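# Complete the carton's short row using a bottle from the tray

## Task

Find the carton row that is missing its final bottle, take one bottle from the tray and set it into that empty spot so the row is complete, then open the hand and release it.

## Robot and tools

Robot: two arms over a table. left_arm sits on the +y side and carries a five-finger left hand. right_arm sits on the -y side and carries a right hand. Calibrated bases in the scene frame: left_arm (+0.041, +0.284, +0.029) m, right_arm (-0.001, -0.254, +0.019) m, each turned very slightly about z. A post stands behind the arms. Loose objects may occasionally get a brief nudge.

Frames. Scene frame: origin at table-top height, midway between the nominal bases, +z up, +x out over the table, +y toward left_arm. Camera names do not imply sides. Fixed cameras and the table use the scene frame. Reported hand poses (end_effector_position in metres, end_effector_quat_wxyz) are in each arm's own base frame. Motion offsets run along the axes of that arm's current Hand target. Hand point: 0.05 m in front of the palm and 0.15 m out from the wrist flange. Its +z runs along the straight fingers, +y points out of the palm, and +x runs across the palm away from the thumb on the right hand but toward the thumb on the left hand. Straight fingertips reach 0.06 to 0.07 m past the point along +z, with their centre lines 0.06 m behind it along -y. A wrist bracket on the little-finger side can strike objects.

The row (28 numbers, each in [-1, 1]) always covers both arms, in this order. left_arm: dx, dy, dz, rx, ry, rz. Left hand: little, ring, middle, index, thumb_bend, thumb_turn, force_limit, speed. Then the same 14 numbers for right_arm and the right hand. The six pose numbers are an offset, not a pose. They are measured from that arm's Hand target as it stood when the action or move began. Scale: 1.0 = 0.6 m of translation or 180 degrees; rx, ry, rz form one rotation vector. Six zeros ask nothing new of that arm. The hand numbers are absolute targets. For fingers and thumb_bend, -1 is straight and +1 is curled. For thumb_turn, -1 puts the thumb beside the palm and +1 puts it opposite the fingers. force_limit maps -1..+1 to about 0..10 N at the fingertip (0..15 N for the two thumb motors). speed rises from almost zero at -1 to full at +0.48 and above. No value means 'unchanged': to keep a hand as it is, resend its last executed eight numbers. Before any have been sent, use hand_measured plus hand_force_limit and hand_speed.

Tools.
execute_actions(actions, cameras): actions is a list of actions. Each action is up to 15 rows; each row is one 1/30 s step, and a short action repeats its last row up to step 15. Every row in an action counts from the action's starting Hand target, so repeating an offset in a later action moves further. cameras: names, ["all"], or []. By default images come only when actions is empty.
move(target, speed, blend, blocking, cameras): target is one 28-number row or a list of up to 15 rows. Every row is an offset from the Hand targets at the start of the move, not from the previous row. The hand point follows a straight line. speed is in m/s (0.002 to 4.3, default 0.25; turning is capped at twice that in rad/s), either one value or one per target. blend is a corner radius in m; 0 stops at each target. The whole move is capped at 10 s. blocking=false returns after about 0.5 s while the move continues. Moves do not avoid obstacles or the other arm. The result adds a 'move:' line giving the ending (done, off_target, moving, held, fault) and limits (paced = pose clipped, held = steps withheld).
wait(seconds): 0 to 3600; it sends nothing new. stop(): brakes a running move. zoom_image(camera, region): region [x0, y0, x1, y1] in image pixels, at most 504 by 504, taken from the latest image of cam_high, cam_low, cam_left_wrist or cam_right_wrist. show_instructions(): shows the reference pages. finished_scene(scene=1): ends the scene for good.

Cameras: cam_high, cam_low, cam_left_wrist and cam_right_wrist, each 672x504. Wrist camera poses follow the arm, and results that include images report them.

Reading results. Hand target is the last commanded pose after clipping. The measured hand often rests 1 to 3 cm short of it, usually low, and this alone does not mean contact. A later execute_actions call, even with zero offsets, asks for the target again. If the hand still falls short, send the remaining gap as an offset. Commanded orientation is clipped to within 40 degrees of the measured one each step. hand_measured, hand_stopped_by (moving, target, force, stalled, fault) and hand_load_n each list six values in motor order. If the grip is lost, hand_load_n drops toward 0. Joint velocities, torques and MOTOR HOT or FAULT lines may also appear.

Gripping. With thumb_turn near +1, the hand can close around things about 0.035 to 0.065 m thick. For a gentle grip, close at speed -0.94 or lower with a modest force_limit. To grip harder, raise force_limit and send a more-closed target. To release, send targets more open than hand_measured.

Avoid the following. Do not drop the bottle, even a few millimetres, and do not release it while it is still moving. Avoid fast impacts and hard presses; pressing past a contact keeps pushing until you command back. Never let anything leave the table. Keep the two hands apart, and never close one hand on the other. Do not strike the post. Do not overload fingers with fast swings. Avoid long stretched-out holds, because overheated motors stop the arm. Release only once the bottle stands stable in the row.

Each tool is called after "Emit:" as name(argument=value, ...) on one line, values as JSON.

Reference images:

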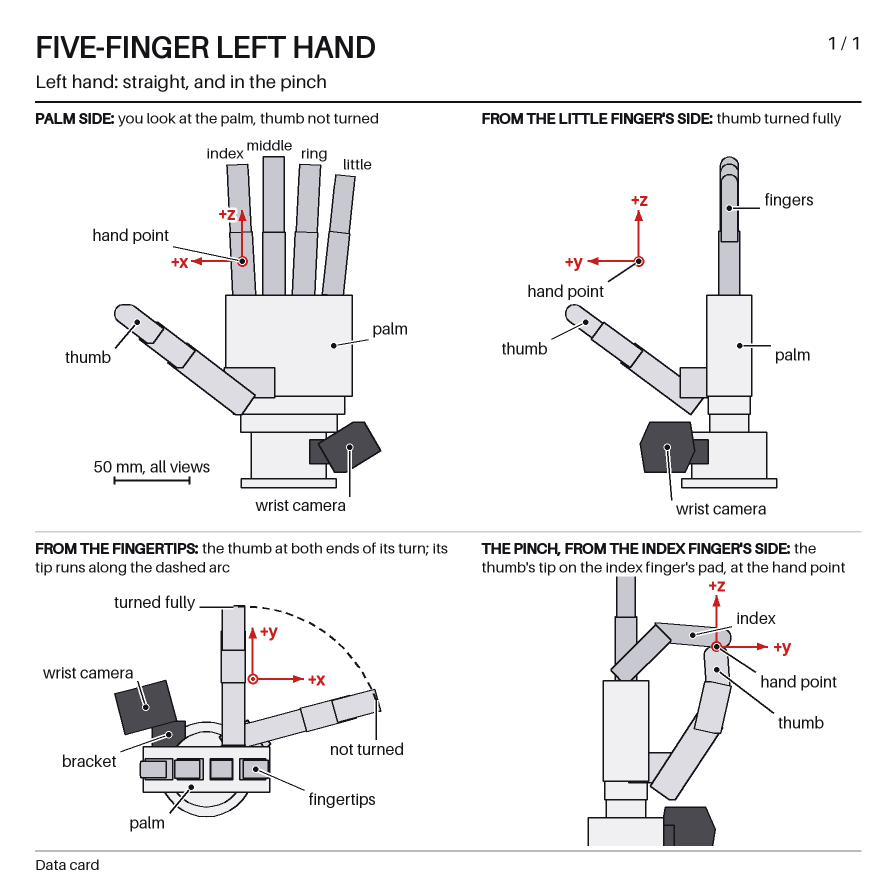

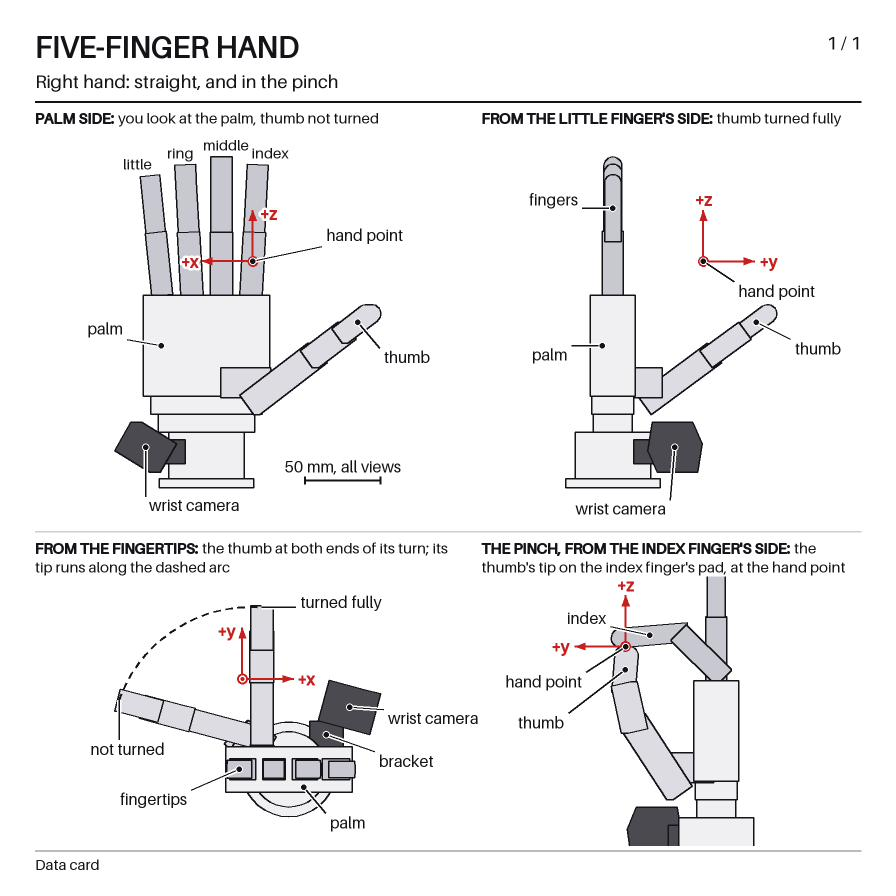

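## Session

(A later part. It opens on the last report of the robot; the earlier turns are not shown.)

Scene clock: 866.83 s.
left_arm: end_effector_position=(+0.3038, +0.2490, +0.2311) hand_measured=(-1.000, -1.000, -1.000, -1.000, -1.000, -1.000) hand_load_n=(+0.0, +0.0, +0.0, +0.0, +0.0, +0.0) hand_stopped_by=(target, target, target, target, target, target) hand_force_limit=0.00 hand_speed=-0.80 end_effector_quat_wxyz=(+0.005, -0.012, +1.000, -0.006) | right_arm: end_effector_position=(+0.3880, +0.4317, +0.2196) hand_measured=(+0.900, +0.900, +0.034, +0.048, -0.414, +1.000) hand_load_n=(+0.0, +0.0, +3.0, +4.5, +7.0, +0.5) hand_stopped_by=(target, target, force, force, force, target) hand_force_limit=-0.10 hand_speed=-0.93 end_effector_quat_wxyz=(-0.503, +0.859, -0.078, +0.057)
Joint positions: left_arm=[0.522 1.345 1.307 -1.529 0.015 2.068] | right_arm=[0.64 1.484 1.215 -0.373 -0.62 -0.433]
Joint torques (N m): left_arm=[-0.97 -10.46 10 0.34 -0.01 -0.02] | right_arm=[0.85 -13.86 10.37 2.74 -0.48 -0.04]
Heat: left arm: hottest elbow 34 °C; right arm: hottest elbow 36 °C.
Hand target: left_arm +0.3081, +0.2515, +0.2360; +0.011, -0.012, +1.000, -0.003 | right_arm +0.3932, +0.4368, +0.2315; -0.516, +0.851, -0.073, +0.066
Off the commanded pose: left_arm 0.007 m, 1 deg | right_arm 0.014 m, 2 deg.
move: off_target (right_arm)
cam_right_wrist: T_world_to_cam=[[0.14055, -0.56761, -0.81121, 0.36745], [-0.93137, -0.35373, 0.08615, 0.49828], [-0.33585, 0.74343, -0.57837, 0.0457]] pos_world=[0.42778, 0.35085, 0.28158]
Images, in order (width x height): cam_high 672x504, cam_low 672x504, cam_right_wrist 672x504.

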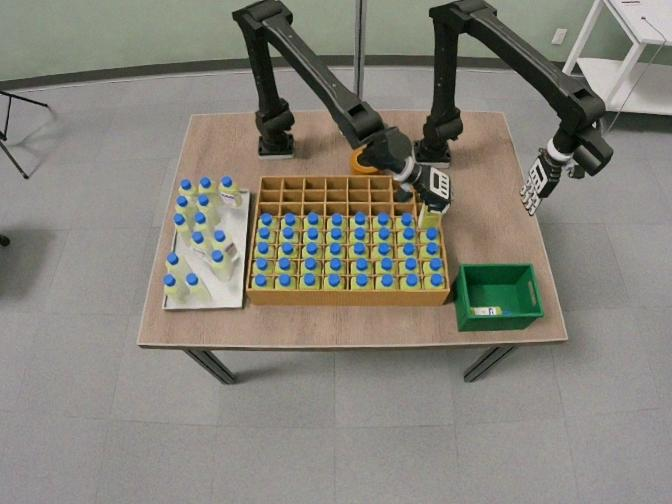

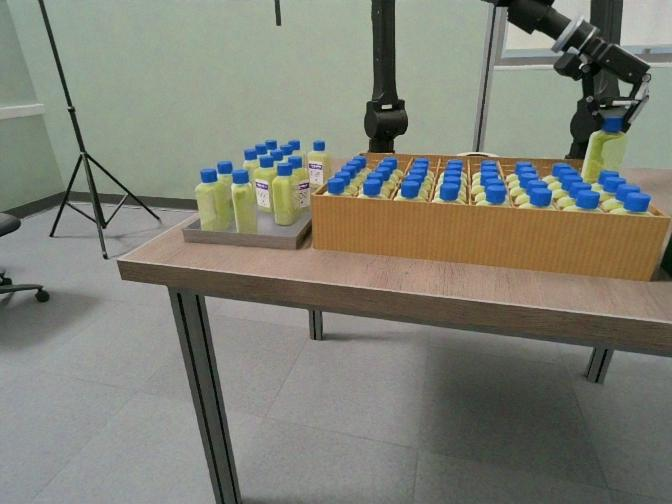

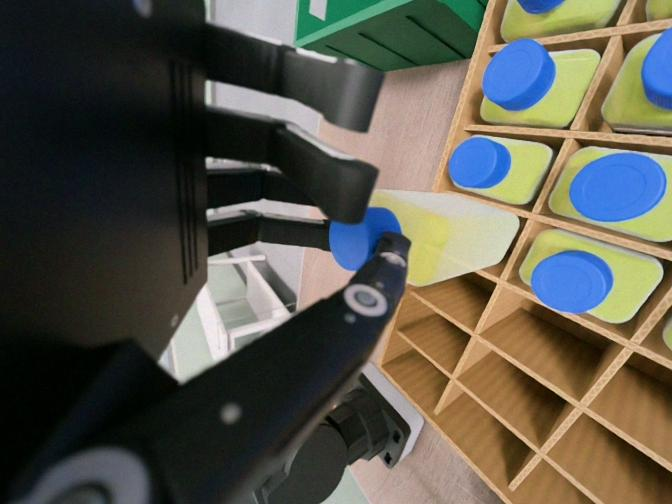

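Emit:
move(target=[[0,0,0,0,0,0,-1,-1,-1,-1,-1,-1,0,-0.8,0.0032,0.0315,0.0118,0,0,0,0.9,0.9,0.36,0.36,-0.05,1,-0.1,-0.93]], speed=0.03, cameras=["cam_low","cam_right_wrist","cam_high"])

Emit:
zoom_image(camera="cam_high", region=[410, 190, 460, 240])

Emit:
zoom_image(camera="cam_right_wrist", region=[440, 160, 600, 310])

Emit:
zoom_image(camera="cam_low", region=[550, 80, 670, 220])

Scene clock: 885.70 s.
left_arm: end_effector_position=(+0.3038, +0.2490, +0.2311) hand_measured=(-1.000, -1.000, -1.000, -1.000, -1.000, -1.000) hand_load_n=(+0.0, +0.0, +0.0, +0.0, +0.0, +0.0) hand_stopped_by=(target, target, target, target, target, target) hand_force_limit=0.00 hand_speed=-0.80 end_effector_quat_wxyz=(+0.005, -0.012, +1.000, -0.006) | right_arm: end_effector_position=(+0.3902, +0.4345, +0.2169) hand_measured=(+0.900, +0.900, +0.034, +0.048, -0.414, +1.000) hand_load_n=(+0.0, +0.0, +3.0, +5.5, +6.5, +0.5) hand_stopped_by=(target, target, force, force, force, target) hand_force_limit=-0.10 hand_speed=-0.93 end_effector_quat_wxyz=(-0.515, +0.852, -0.069, +0.065)
Joint positions: left_arm=[0.522 1.345 1.307 -1.529 0.015 2.068] | right_arm=[0.639 1.484 1.192 -0.316 -0.629 -0.433]
Joint torques (N m): left_arm=[-1.2 -10.46 10.02 0.32 0 -0.02] | right_arm=[1.14 -12.04 9.35 2.45 -0.33 -0.04]
Heat: left arm: hottest elbow 34 °C; right arm: hottest elbow 35 °C.
Hand target: left_arm +0.3081, +0.2515, +0.2360; +0.011, -0.012, +1.000, -0.003 | right_arm +0.3954, +0.4339, +0.2116; -0.516, +0.851, -0.073, +0.066
Off the commanded pose: left_arm 0.007 m, 1 deg | right_arm 0.007 m, 0 deg.
move: done
cam_right_wrist: T_world_to_cam=[[0.16436, -0.54618, -0.82139, 0.35011], [-0.93072, -0.36168, 0.05426, 0.51154], [-0.32671, 0.75557, -0.56778, 0.03168]] pos_world=[0.4289, 0.3523, 0.27781]
Images, in order (width x height): cam_high 672x504, cam_low 672x504, cam_right_wrist 672x504.

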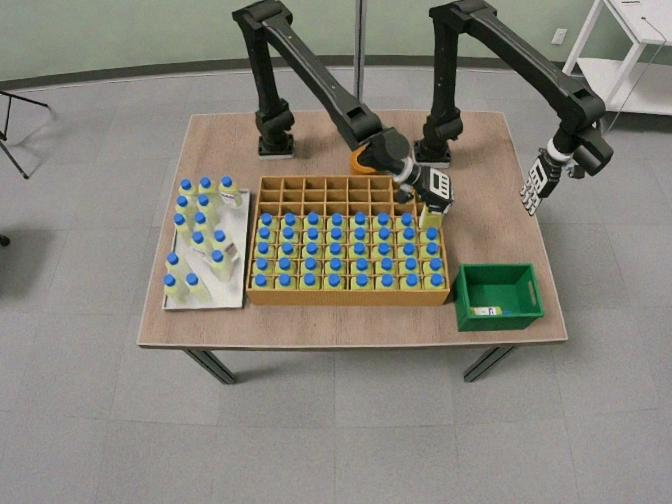

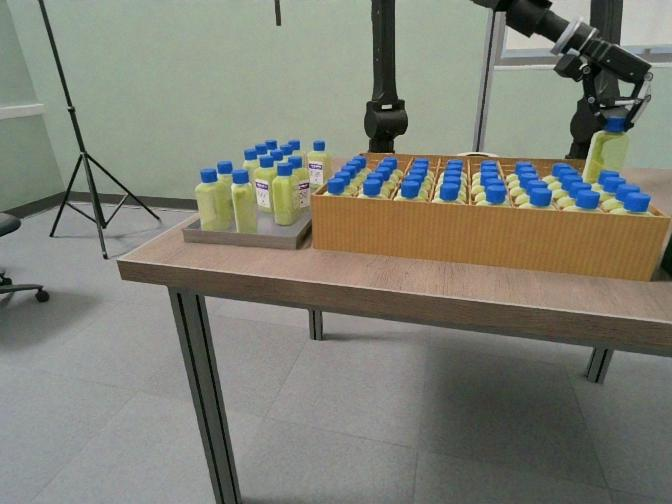

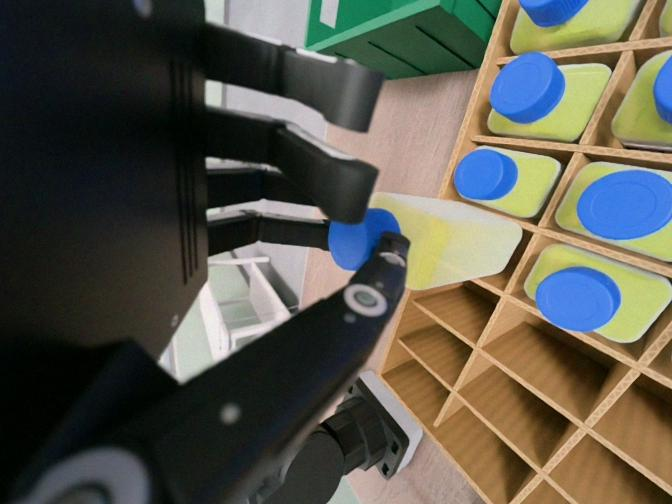

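Scaled by 10.080 from the camera's image (finer frame: 960x720).

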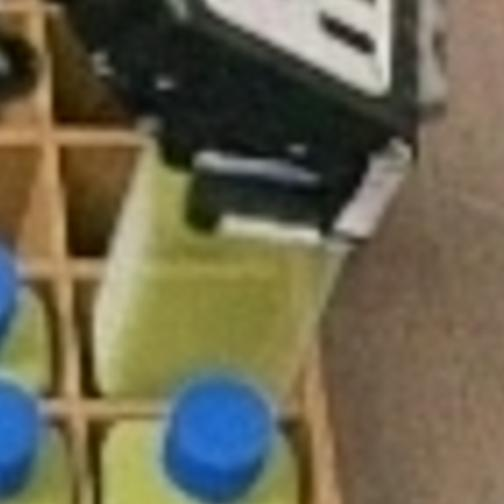

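Scaled by 3.150 from the camera's image (finer frame: 960x720).

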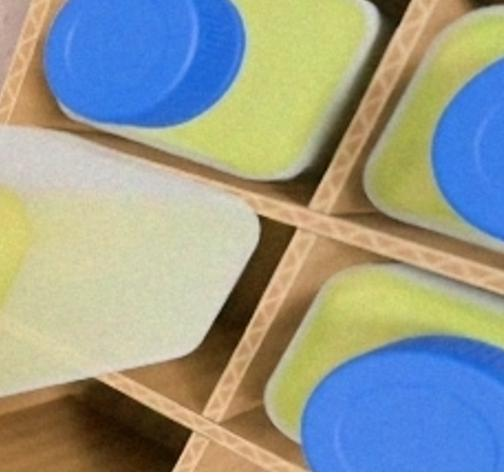

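Scaled by 3.600 from the camera's image (finer frame: 960x720).

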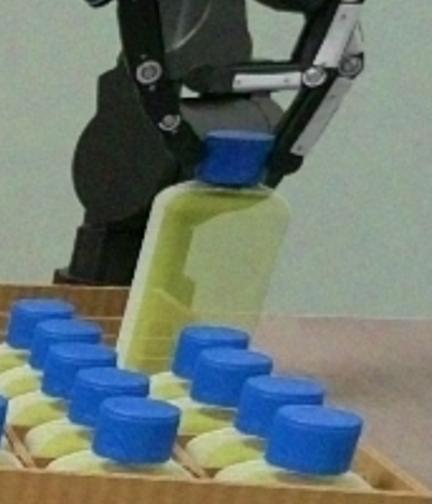

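Emit:
move(target=[[0,0,0,0,0,0,-1,-1,-1,-1,-1,-1,0,-0.8,0.0008,-0.0427,-0.0388,0,0,0,0.9,0.9,0.36,0.36,-0.05,1,-0.1,-0.93]], speed=0.04, cameras=["cam_low","cam_right_wrist","cam_high"])

Emit:
zoom_image(camera="cam_high", region=[410, 190, 460, 240])

Emit:
zoom_image(camera="cam_right_wrist", region=[440, 160, 600, 310])

Emit:
zoom_image(camera="cam_low", region=[550, 80, 670, 220])

Scene clock: 903.10 s.
left_arm: end_effector_position=(+0.3038, +0.2490, +0.2311) hand_measured=(-1.000, -1.000, -1.000, -1.000, -1.000, -1.000) hand_load_n=(+0.0, +0.0, +0.0, +0.0, +0.0, +0.0) hand_stopped_by=(target, target, target, target, target, target) hand_force_limit=0.00 hand_speed=-0.80 end_effector_quat_wxyz=(+0.005, -0.012, +1.000, -0.006) | right_arm: end_effector_position=(+0.3813, +0.4252, +0.2164) hand_measured=(+0.900, +0.900, +0.034, +0.048, -0.414, +1.000) hand_load_n=(+0.0, +0.0, +3.0, +4.5, +7.5, +0.5) hand_stopped_by=(target, target, force, force, force, target) hand_force_limit=-0.10 hand_speed=-0.93 end_effector_quat_wxyz=(-0.503, +0.859, -0.079, +0.048)
Joint positions: left_arm=[0.522 1.345 1.307 -1.529 0.015 2.068] | right_arm=[0.633 1.47 1.192 -0.376 -0.637 -0.433]
Joint torques (N m): left_arm=[-1.2 -10.58 10 0.27 -0.01 -0.03] | right_arm=[-0.73 -14.33 13.15 1.01 -0.44 -0.06]
Heat: left arm: hottest elbow 34 °C; right arm: hottest elbow 34 °C.
Hand target: left_arm +0.3081, +0.2515, +0.2360; +0.011, -0.012, +1.000, -0.003 | right_arm +0.3928, +0.4253, +0.2451; -0.516, +0.851, -0.073, +0.066
Off the commanded pose: left_arm 0.007 m, 1 deg | right_arm 0.031 m, 3 deg.
move: off_target (right_arm)
cam_right_wrist: T_world_to_cam=[[0.13183, -0.56566, -0.81403, 0.36519], [-0.92763, -0.3599, 0.09986, 0.48818], [-0.34946, 0.74196, -0.57217, 0.05096]] pos_world=[0.42252, 0.34445, 0.27769]
Images, in order (width x height): cam_high 672x504, cam_low 672x504, cam_right_wrist 672x504.

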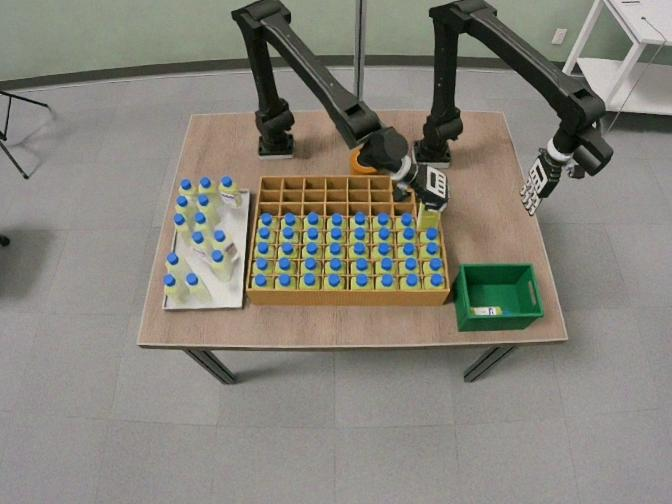

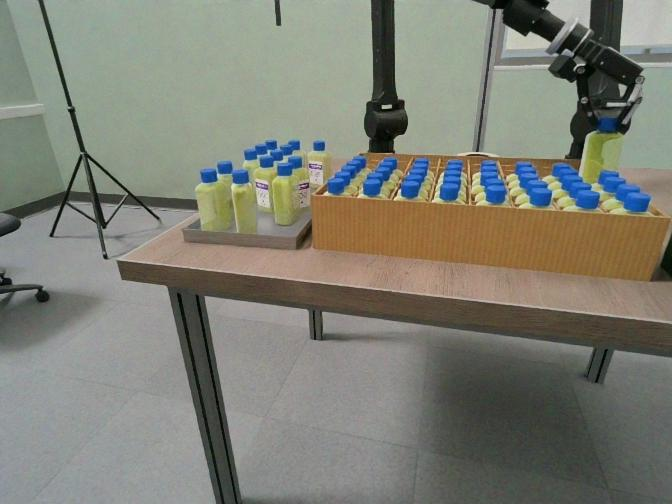

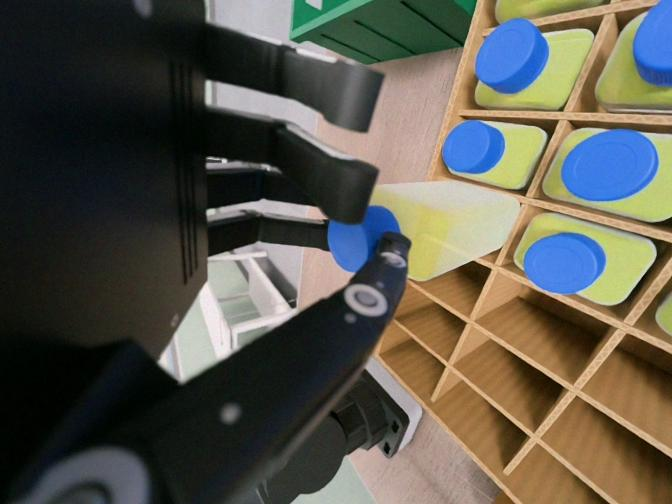

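Scaled by 10.080 from the camera's image (finer frame: 960x720).

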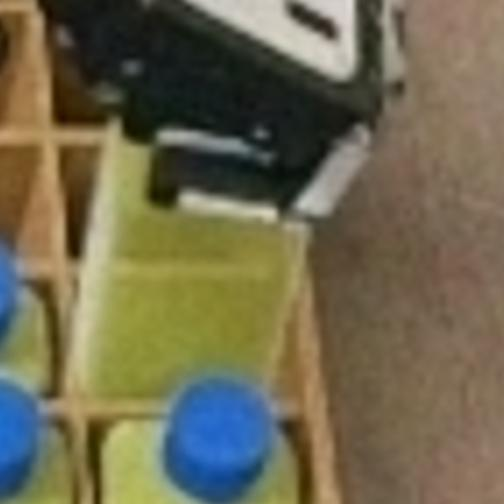

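Scaled by 3.150 from the camera's image (finer frame: 960x720).

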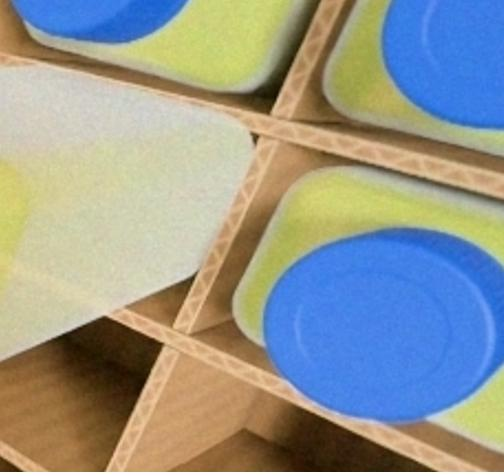

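Scaled by 3.600 from the camera's image (finer frame: 960x720).

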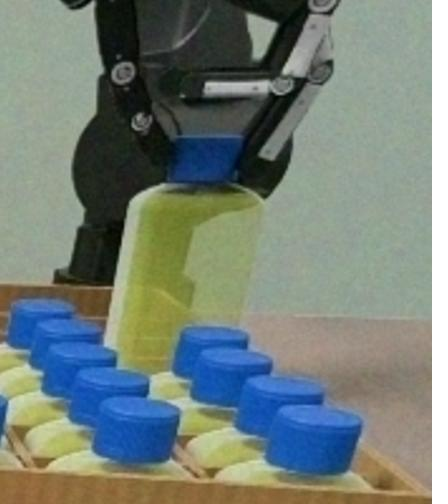

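Emit:
move(target=[[0,0,0,0,0,0,-1,-1,-1,-1,-1,-1,0,-0.8,-0.0062,0.0413,0.029,0,0,0,0.9,0.9,0.36,0.36,-0.05,1,-0.1,-0.93]], speed=0.03, cameras=["cam_low","cam_right_wrist","cam_high"])

Emit:
zoom_image(camera="cam_high", region=[410, 190, 460, 240])

Emit:
zoom_image(camera="cam_right_wrist", region=[440, 160, 600, 310])

Emit:
zoom_image(camera="cam_low", region=[550, 80, 670, 220])

Scene clock: 924.63 s.
left_arm: end_effector_position=(+0.3038, +0.2490, +0.2311) hand_measured=(-1.000, -1.000, -1.000, -1.000, -1.000, -1.000) hand_load_n=(+0.0, +0.0, +0.0, +0.0, +0.0, +0.0) hand_stopped_by=(target, target, target, target, target, target) hand_force_limit=0.00 hand_speed=-0.80 end_effector_quat_wxyz=(+0.005, -0.012, +1.000, -0.006) | right_arm: end_effector_position=(+0.3859, +0.4281, +0.2162) hand_measured=(+0.900, +0.900, +0.034, +0.048, -0.414, +1.000) hand_load_n=(+0.0, +0.0, +2.5, +6.0, +6.0, +0.5) hand_stopped_by=(target, target, force, force, force, target) hand_force_limit=-0.10 hand_speed=-0.93 end_effector_quat_wxyz=(-0.512, +0.853, -0.073, +0.061)
Joint positions: left_arm=[0.522 1.345 1.307 -1.529 0.015 2.068] | right_arm=[0.633 1.47 1.178 -0.327 -0.635 -0.433]
Joint torques (N m): left_arm=[-1.08 -10.81 10.02 0.32 0 -0.02] | right_arm=[-0.15 -13.04 9.55 2.65 -0.2 -0.1]
Heat: left arm: hottest elbow 34 °C; right arm: hottest elbow 35 °C.
Hand target: left_arm +0.3081, +0.2515, +0.2360; +0.011, -0.012, +1.000, -0.003 | right_arm +0.3910, +0.4299, +0.2150; -0.516, +0.851, -0.073, +0.066
Off the commanded pose: left_arm 0.007 m, 1 deg | right_arm 0.006 m, 1 deg.
move: done
cam_right_wrist: T_world_to_cam=[[0.1546, -0.54982, -0.82085, 0.352], [-0.93071, -0.3598, 0.06571, 0.50205], [-0.33147, 0.75382, -0.56735, 0.03725]] pos_world=[0.42519, 0.34609, 0.27709]
Images, in order (width x height): cam_high 672x504, cam_low 672x504, cam_right_wrist 672x504.

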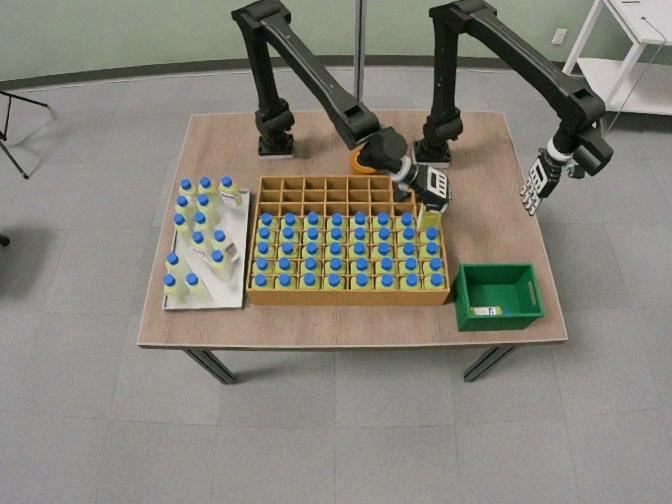

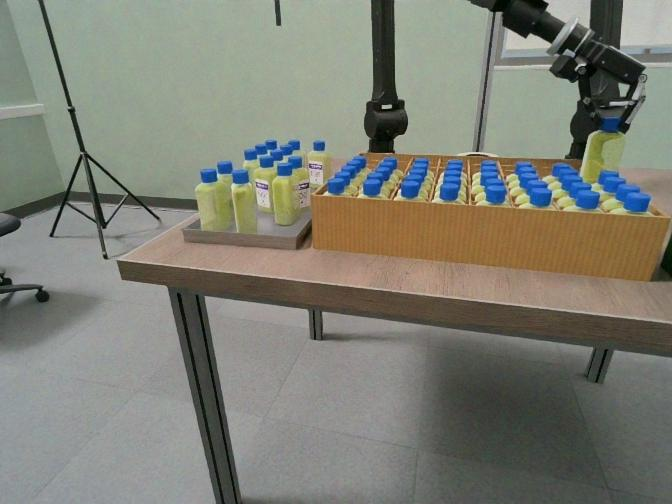

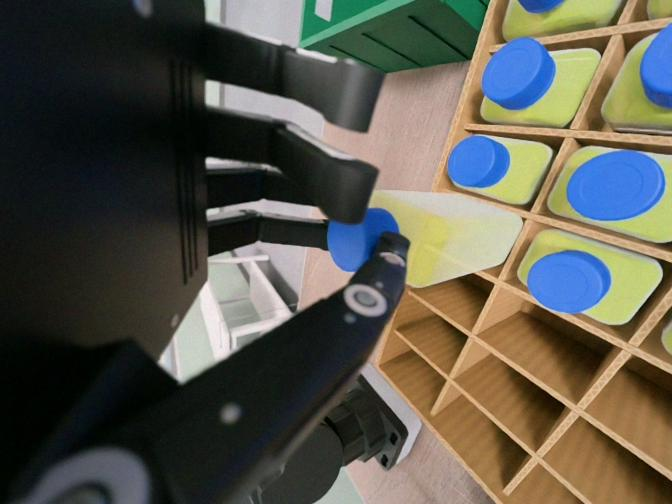

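Scaled by 10.080 from the camera's image (finer frame: 960x720).

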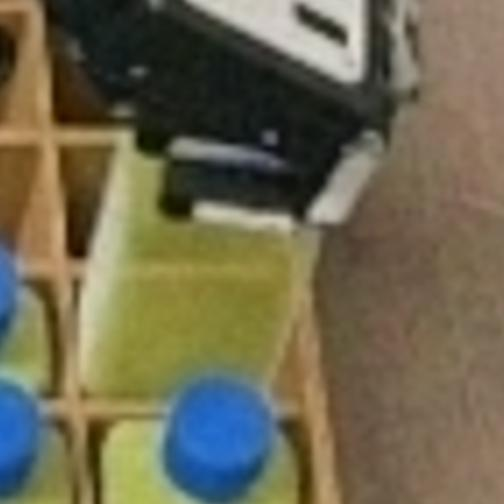

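Scaled by 3.150 from the camera's image (finer frame: 960x720).

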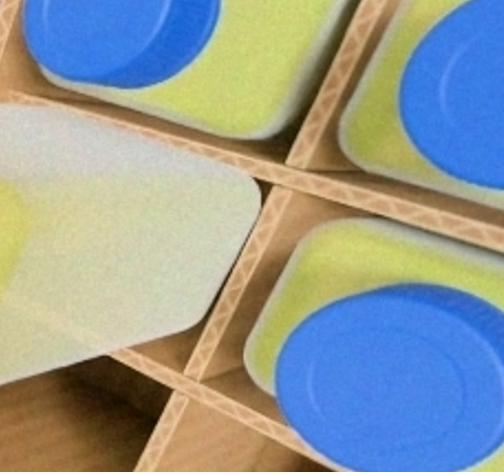

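Scaled by 3.600 from the camera's image (finer frame: 960x720).

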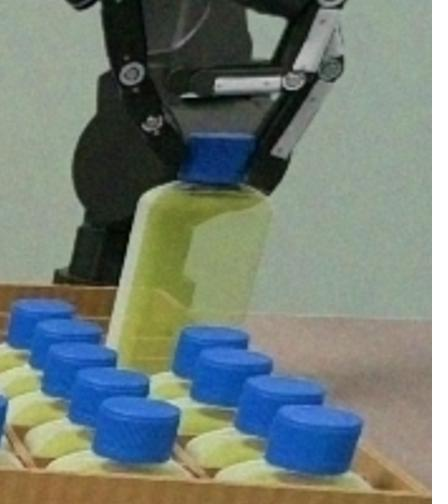

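Emit:
move(target=[[0,0,0,0,0,0,-1,-1,-1,-1,-1,-1,0,-0.8,-0.0015,0.0192,0.0175,0,0,0,0.9,0.9,0.36,0.36,-0.05,1,-0.1,-0.93]], speed=0.03, cameras=["cam_low","cam_right_wrist","cam_high"])

Emit:
zoom_image(camera="cam_high", region=[410, 190, 460, 240])

Emit:
zoom_image(camera="cam_right_wrist", region=[440, 160, 600, 310])

Emit:
zoom_image(camera="cam_low", region=[550, 80, 670, 220])

Scene clock: 931.00 s.
left_arm: end_effector_position=(+0.3038, +0.2490, +0.2311) hand_measured=(-1.000, -1.000, -1.000, -1.000, -1.000, -1.000) hand_load_n=(+0.0, +0.0, +0.0, +0.0, +0.0, +0.0) hand_stopped_by=(target, target, target, target, target, target) hand_force_limit=0.00 hand_speed=-0.80 end_effector_quat_wxyz=(+0.005, -0.012, +1.000, -0.006) | right_arm: end_effector_position=(+0.3890, +0.4305, +0.2149) hand_measured=(+0.900, +0.900, +0.034, +0.048, -0.414, +1.000) hand_load_n=(+0.0, +0.0, +2.0, +6.0, +6.5, +0.5) hand_stopped_by=(target, target, force, force, force, target) hand_force_limit=-0.10 hand_speed=-0.93 end_effector_quat_wxyz=(-0.521, +0.848, -0.069, +0.070)
Joint positions: left_arm=[0.522 1.345 1.307 -1.529 0.015 2.068] | right_arm=[0.633 1.471 1.162 -0.28 -0.634 -0.429]
Joint torques (N m): left_arm=[-1.32 -10.52 10.03 0.28 -0.01 -0.02] | right_arm=[0.56 -10.87 9.07 2.43 -0.02 -0.08]
Heat: left arm: hottest elbow 34 °C; right arm: hottest elbow 35 °C.
Hand target: left_arm +0.3081, +0.2515, +0.2360; +0.011, -0.012, +1.000, -0.003 | right_arm +0.3915, +0.4338, +0.1998; -0.516, +0.851, -0.073, +0.066
Off the commanded pose: left_arm 0.007 m, 1 deg | right_arm 0.016 m, 1 deg.
move: off_target (right_arm)
cam_right_wrist: T_world_to_cam=[[0.17117, -0.53484, -0.82744, 0.34025], [-0.93258, -0.35884, 0.03903, 0.51188], [-0.31779, 0.76497, -0.5602, 0.02396]] pos_world=[0.42674, 0.34733, 0.27498]
Images, in order (width x height): cam_high 672x504, cam_low 672x504, cam_right_wrist 672x504.

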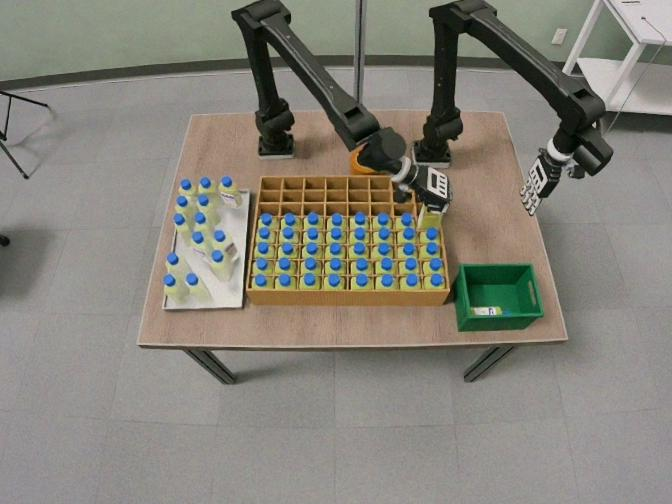

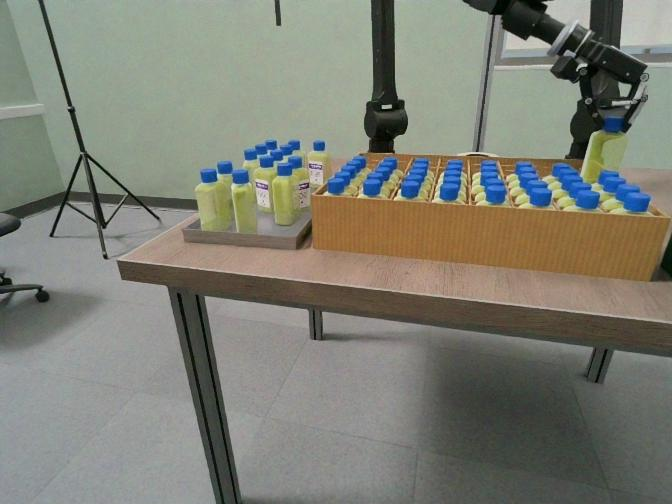

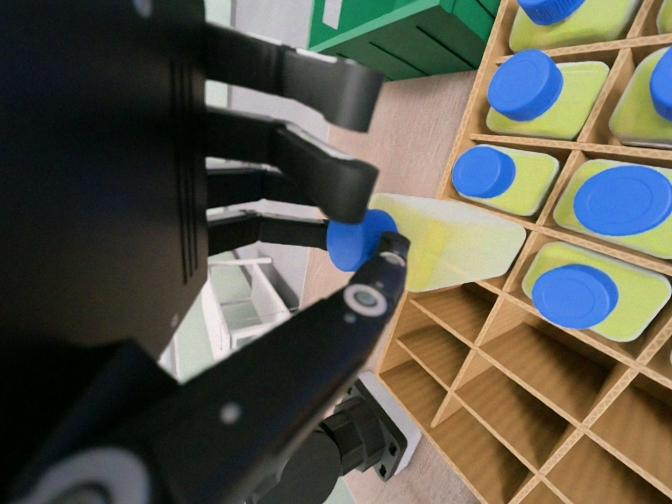

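Scaled by 10.080 from the camera's image (finer frame: 960x720).

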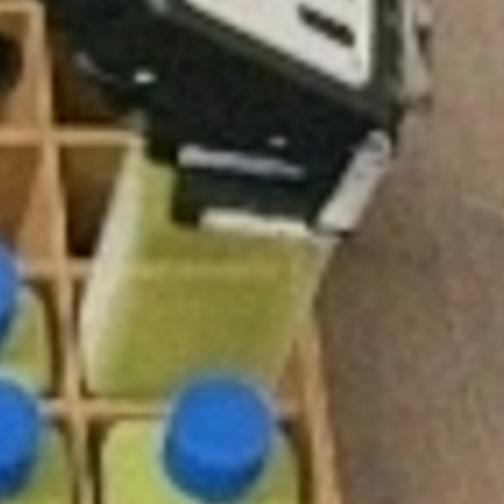

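Scaled by 3.150 from the camera's image (finer frame: 960x720).

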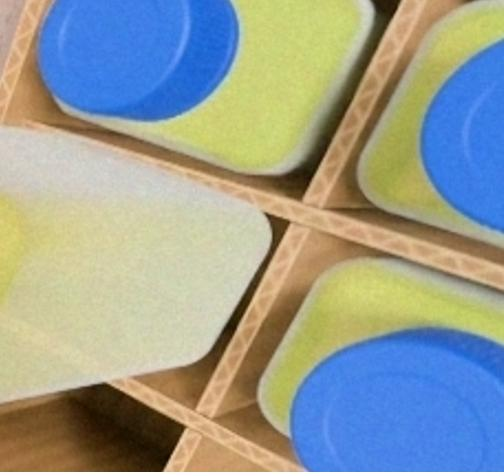

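Scaled by 3.600 from the camera's image (finer frame: 960x720).

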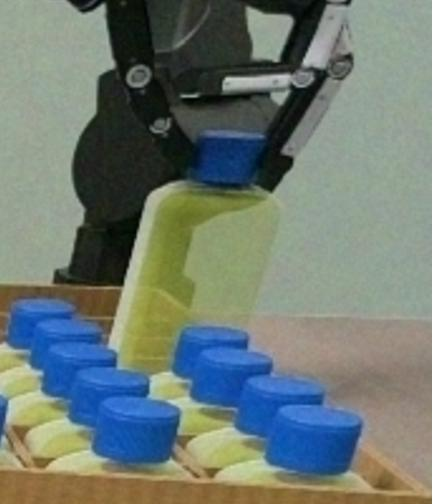

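Emit:
zoom_image(camera="cam_right_wrist", region=[370, 260, 600, 504])

Emit:
zoom_image(camera="cam_low", region=[540, 140, 672, 230])

Emit:
zoom_image(camera="cam_high", region=[340, 165, 460, 245])

Scaled by 2.066 from the camera's image (finer frame: 960x720).

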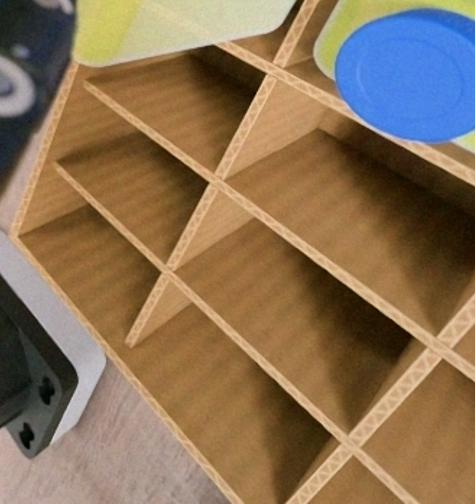

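Scaled by 3.818 from the camera's image (finer frame: 960x720).

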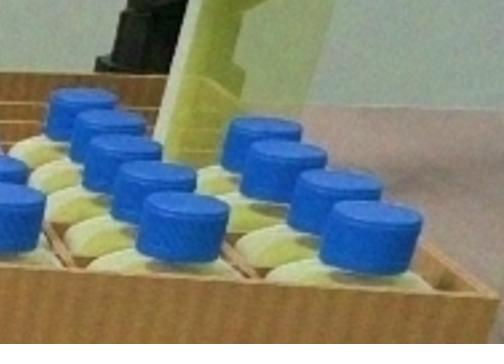

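Scaled by 4.200 from the camera's image (finer frame: 960x720).

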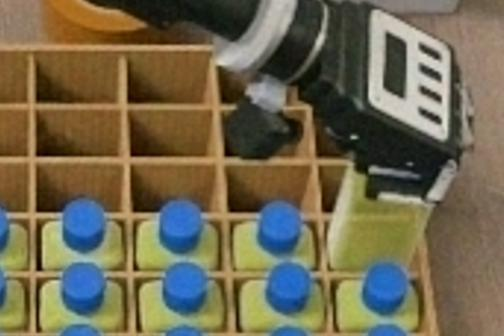

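Emit:
move(target=[[0,0,0,0,0,0,-1,-1,-1,-1,-1,-1,0,-0.8,-0.0095,-0.0669,-0.0346,0,0,0,0.9,0.9,0.36,0.36,-0.05,1,-0.1,-0.93]], speed=0.05, cameras=["cam_low","cam_right_wrist","cam_high"])

Emit:
zoom_image(camera="cam_high", region=[410, 190, 460, 240])

Emit:
zoom_image(camera="cam_right_wrist", region=[440, 160, 600, 310])

Emit:
zoom_image(camera="cam_low", region=[550, 80, 670, 220])

Scene clock: 964.07 s.
left_arm: end_effector_position=(+0.3038, +0.2490, +0.2311) hand_measured=(-1.000, -1.000, -1.000, -1.000, -1.000, -1.000) hand_load_n=(+0.0, +0.0, +0.0, +0.0, +0.0, +0.0) hand_stopped_by=(target, target, target, target, target, target) hand_force_limit=0.00 hand_speed=-0.80 end_effector_quat_wxyz=(+0.005, -0.012, +1.000, -0.006) | right_arm: end_effector_position=(+0.3770, +0.4272, +0.2134) hand_measured=(+0.900, +0.900, +0.034, +0.048, -0.414, +1.000) hand_load_n=(+0.0, +0.0, +2.0, +5.0, +7.5, +0.0) hand_stopped_by=(target, target, force, force, force, target) hand_force_limit=-0.10 hand_speed=-0.93 end_effector_quat_wxyz=(-0.502, +0.860, -0.081, +0.050)
Joint positions: left_arm=[0.522 1.345 1.307 -1.529 0.015 2.068] | right_arm=[0.643 1.465 1.178 -0.362 -0.623 -0.422]
Joint torques (N m): left_arm=[-1.14 -10.58 10.03 0.28 0 -0.03] | right_arm=[1.14 -14.68 13.75 1.16 -0.13 0.01]
Heat: left arm: hottest elbow 34 °C; right arm: hottest elbow 34 °C.
Hand target: left_arm +0.3081, +0.2515, +0.2360; +0.011, -0.012, +1.000, -0.003 | right_arm +0.3843, +0.4352, +0.2449; -0.516, +0.851, -0.073, +0.066
Off the commanded pose: left_arm 0.007 m, 1 deg | right_arm 0.033 m, 3 deg.
move: off_target (right_arm)
cam_right_wrist: T_world_to_cam=[[0.12828, -0.56781, -0.8131, 0.3665], [-0.92979, -0.35409, 0.10058, 0.48342], [-0.34502, 0.74311, -0.57337, 0.04431]] pos_world=[0.41775, 0.34635, 0.27478]
Images, in order (width x height): cam_high 672x504, cam_low 672x504, cam_right_wrist 672x504.

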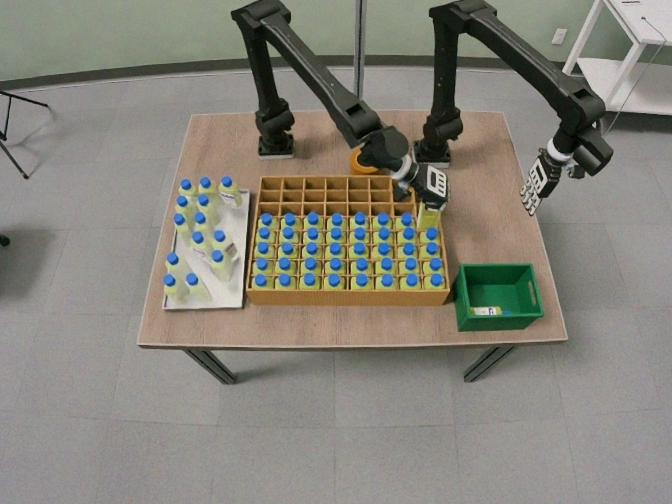

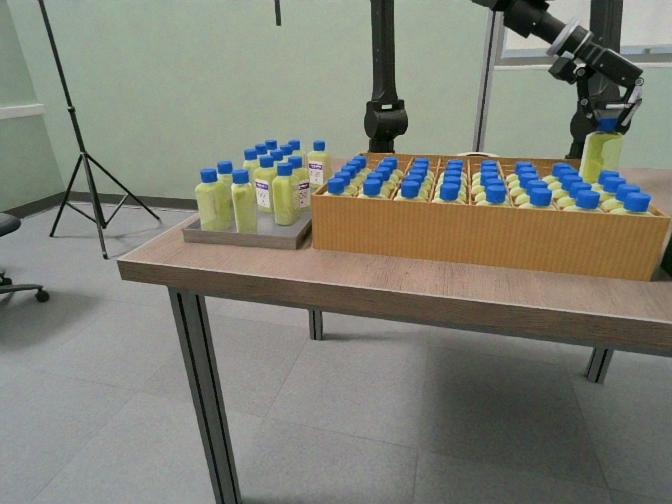

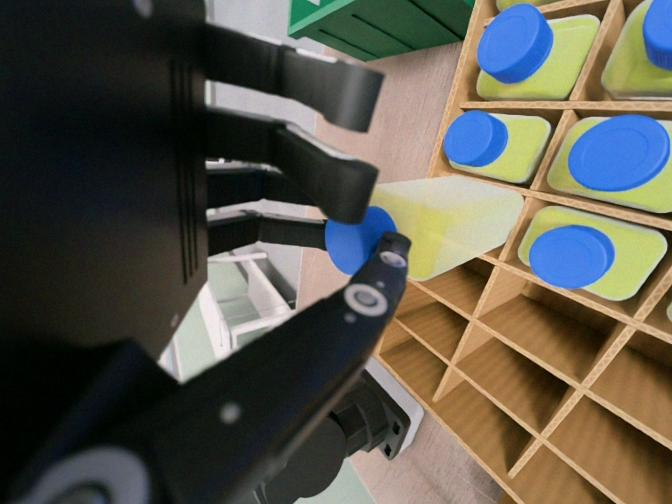

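Scaled by 10.080 from the camera's image (finer frame: 960x720).

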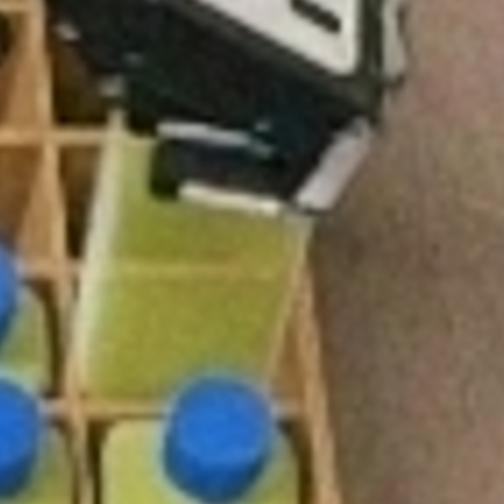

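Scaled by 3.150 from the camera's image (finer frame: 960x720).

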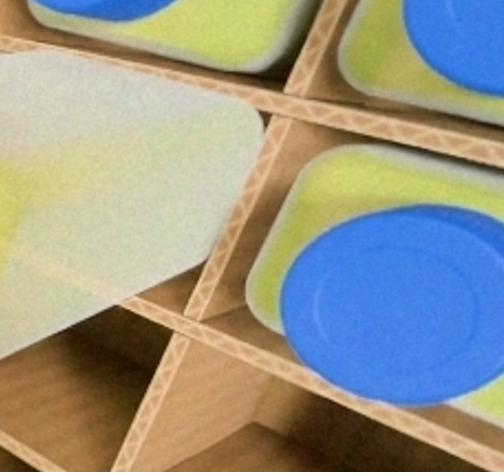

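Scaled by 3.600 from the camera's image (finer frame: 960x720).

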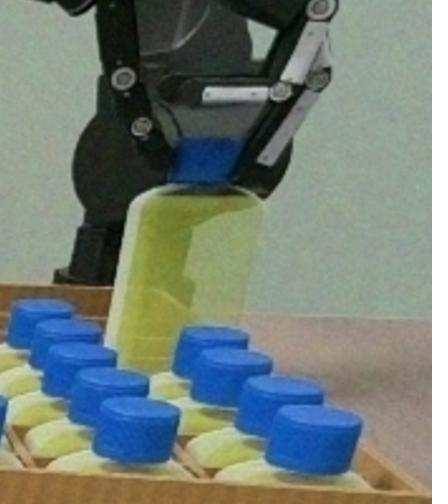

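Emit:
move(target=[[0,0,0,0,0,0,-1,-1,-1,-1,-1,-1,0,-0.8,0,-0.037,-0.0191,0,0,0,0.9,0.9,0.36,0.36,-0.05,1,-0.1,-0.93]], speed=0.05, cameras=["cam_low","cam_right_wrist","cam_high"])

Emit:
zoom_image(camera="cam_high", region=[410, 190, 460, 240])

Emit:
zoom_image(camera="cam_right_wrist", region=[440, 160, 600, 310])

Emit:
zoom_image(camera="cam_low", region=[550, 80, 670, 220])

Scene clock: 971.10 s.
left_arm: end_effector_position=(+0.3038, +0.2490, +0.2311) hand_measured=(-1.000, -1.000, -1.000, -1.000, -1.000, -1.000) hand_load_n=(+0.0, +0.0, +0.0, -0.5, +0.0, +0.0) hand_stopped_by=(target, target, target, target, target, target) hand_force_limit=0.00 hand_speed=-0.80 end_effector_quat_wxyz=(+0.005, -0.012, +1.000, -0.006) | right_arm: end_effector_position=(+0.3746, +0.4240, +0.2244) hand_measured=(+0.900, +0.900, +0.034, +0.048, -0.414, +1.000) hand_load_n=(+0.0, +0.0, +1.5, +5.5, +7.0, +0.0) hand_stopped_by=(target, target, force, force, force, target) hand_force_limit=-0.10 hand_speed=-0.93 end_effector_quat_wxyz=(-0.492, +0.865, -0.089, +0.043)
Joint positions: left_arm=[0.522 1.345 1.307 -1.529 0.015 2.068] | right_arm=[0.643 1.458 1.213 -0.435 -0.616 -0.422]
Joint torques (N m): left_arm=[-1.2 -10.58 10 0.28 0 -0.01] | right_arm=[1.26 -15.68 14.89 1.57 -0.33 -0.03]
Heat: left arm: hottest elbow 34 °C; right arm: hottest elbow 36 °C.
Hand target: left_arm +0.3081, +0.2515, +0.2360; +0.011, -0.012, +1.000, -0.003 | right_arm +0.3834, +0.4354, +0.2697; -0.516, +0.851, -0.073, +0.066
Off the commanded pose: left_arm 0.007 m, 1 deg | right_arm 0.048 m, 5 deg.
move: off_target (right_arm)
cam_right_wrist: T_world_to_cam=[[0.10715, -0.58635, -0.80294, 0.38746], [-0.92924, -0.34627, 0.12887, 0.46905], [-0.3536, 0.73232, -0.58196, 0.06187]] pos_world=[0.41623, 0.3443, 0.28667]
Images, in order (width x height): cam_high 672x504, cam_low 672x504, cam_right_wrist 672x504.

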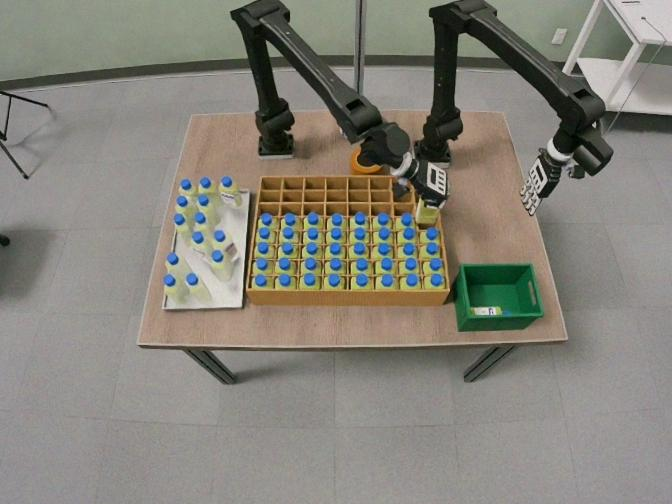

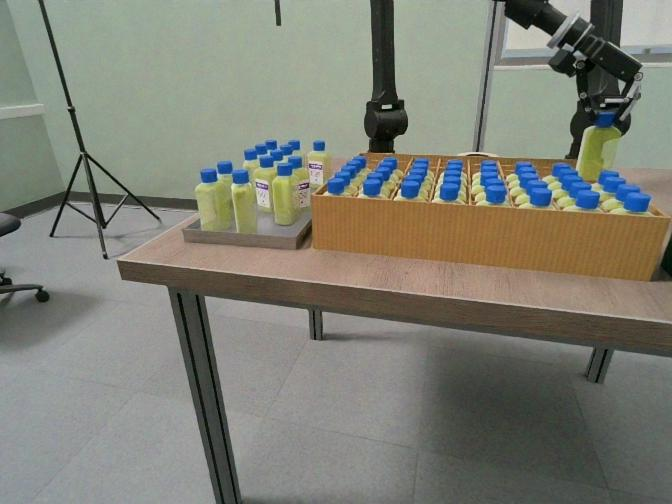

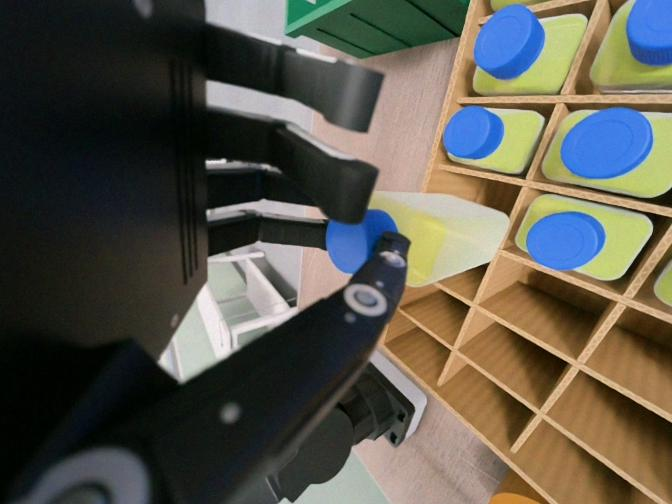

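Scaled by 10.080 from the camera's image (finer frame: 960x720).

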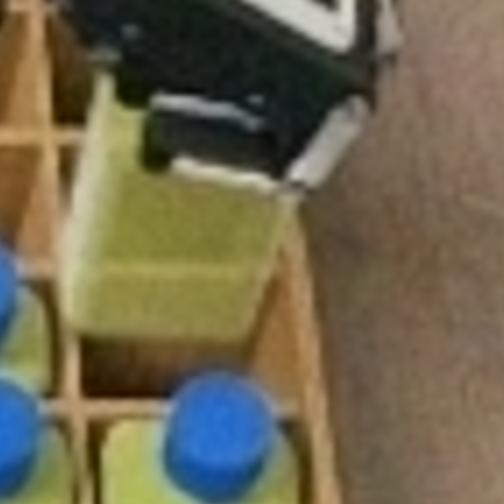

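Scaled by 3.150 from the camera's image (finer frame: 960x720).

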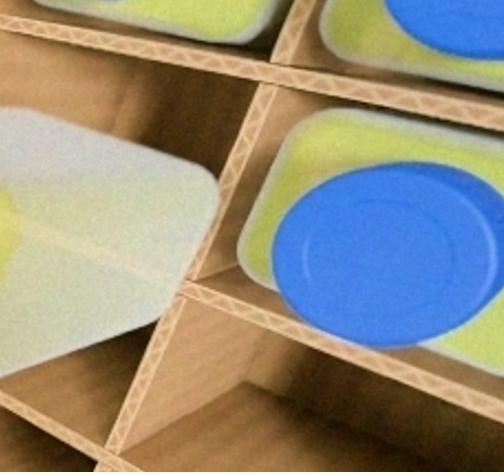

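Scaled by 3.600 from the camera's image (finer frame: 960x720).

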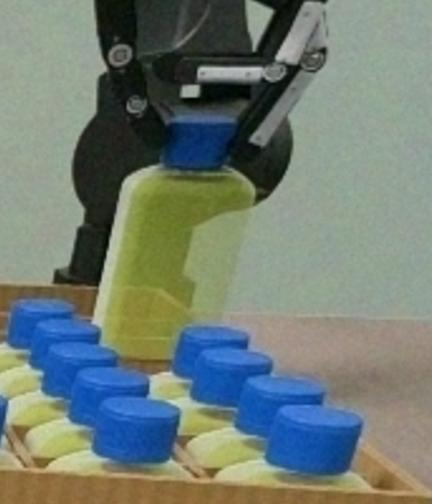

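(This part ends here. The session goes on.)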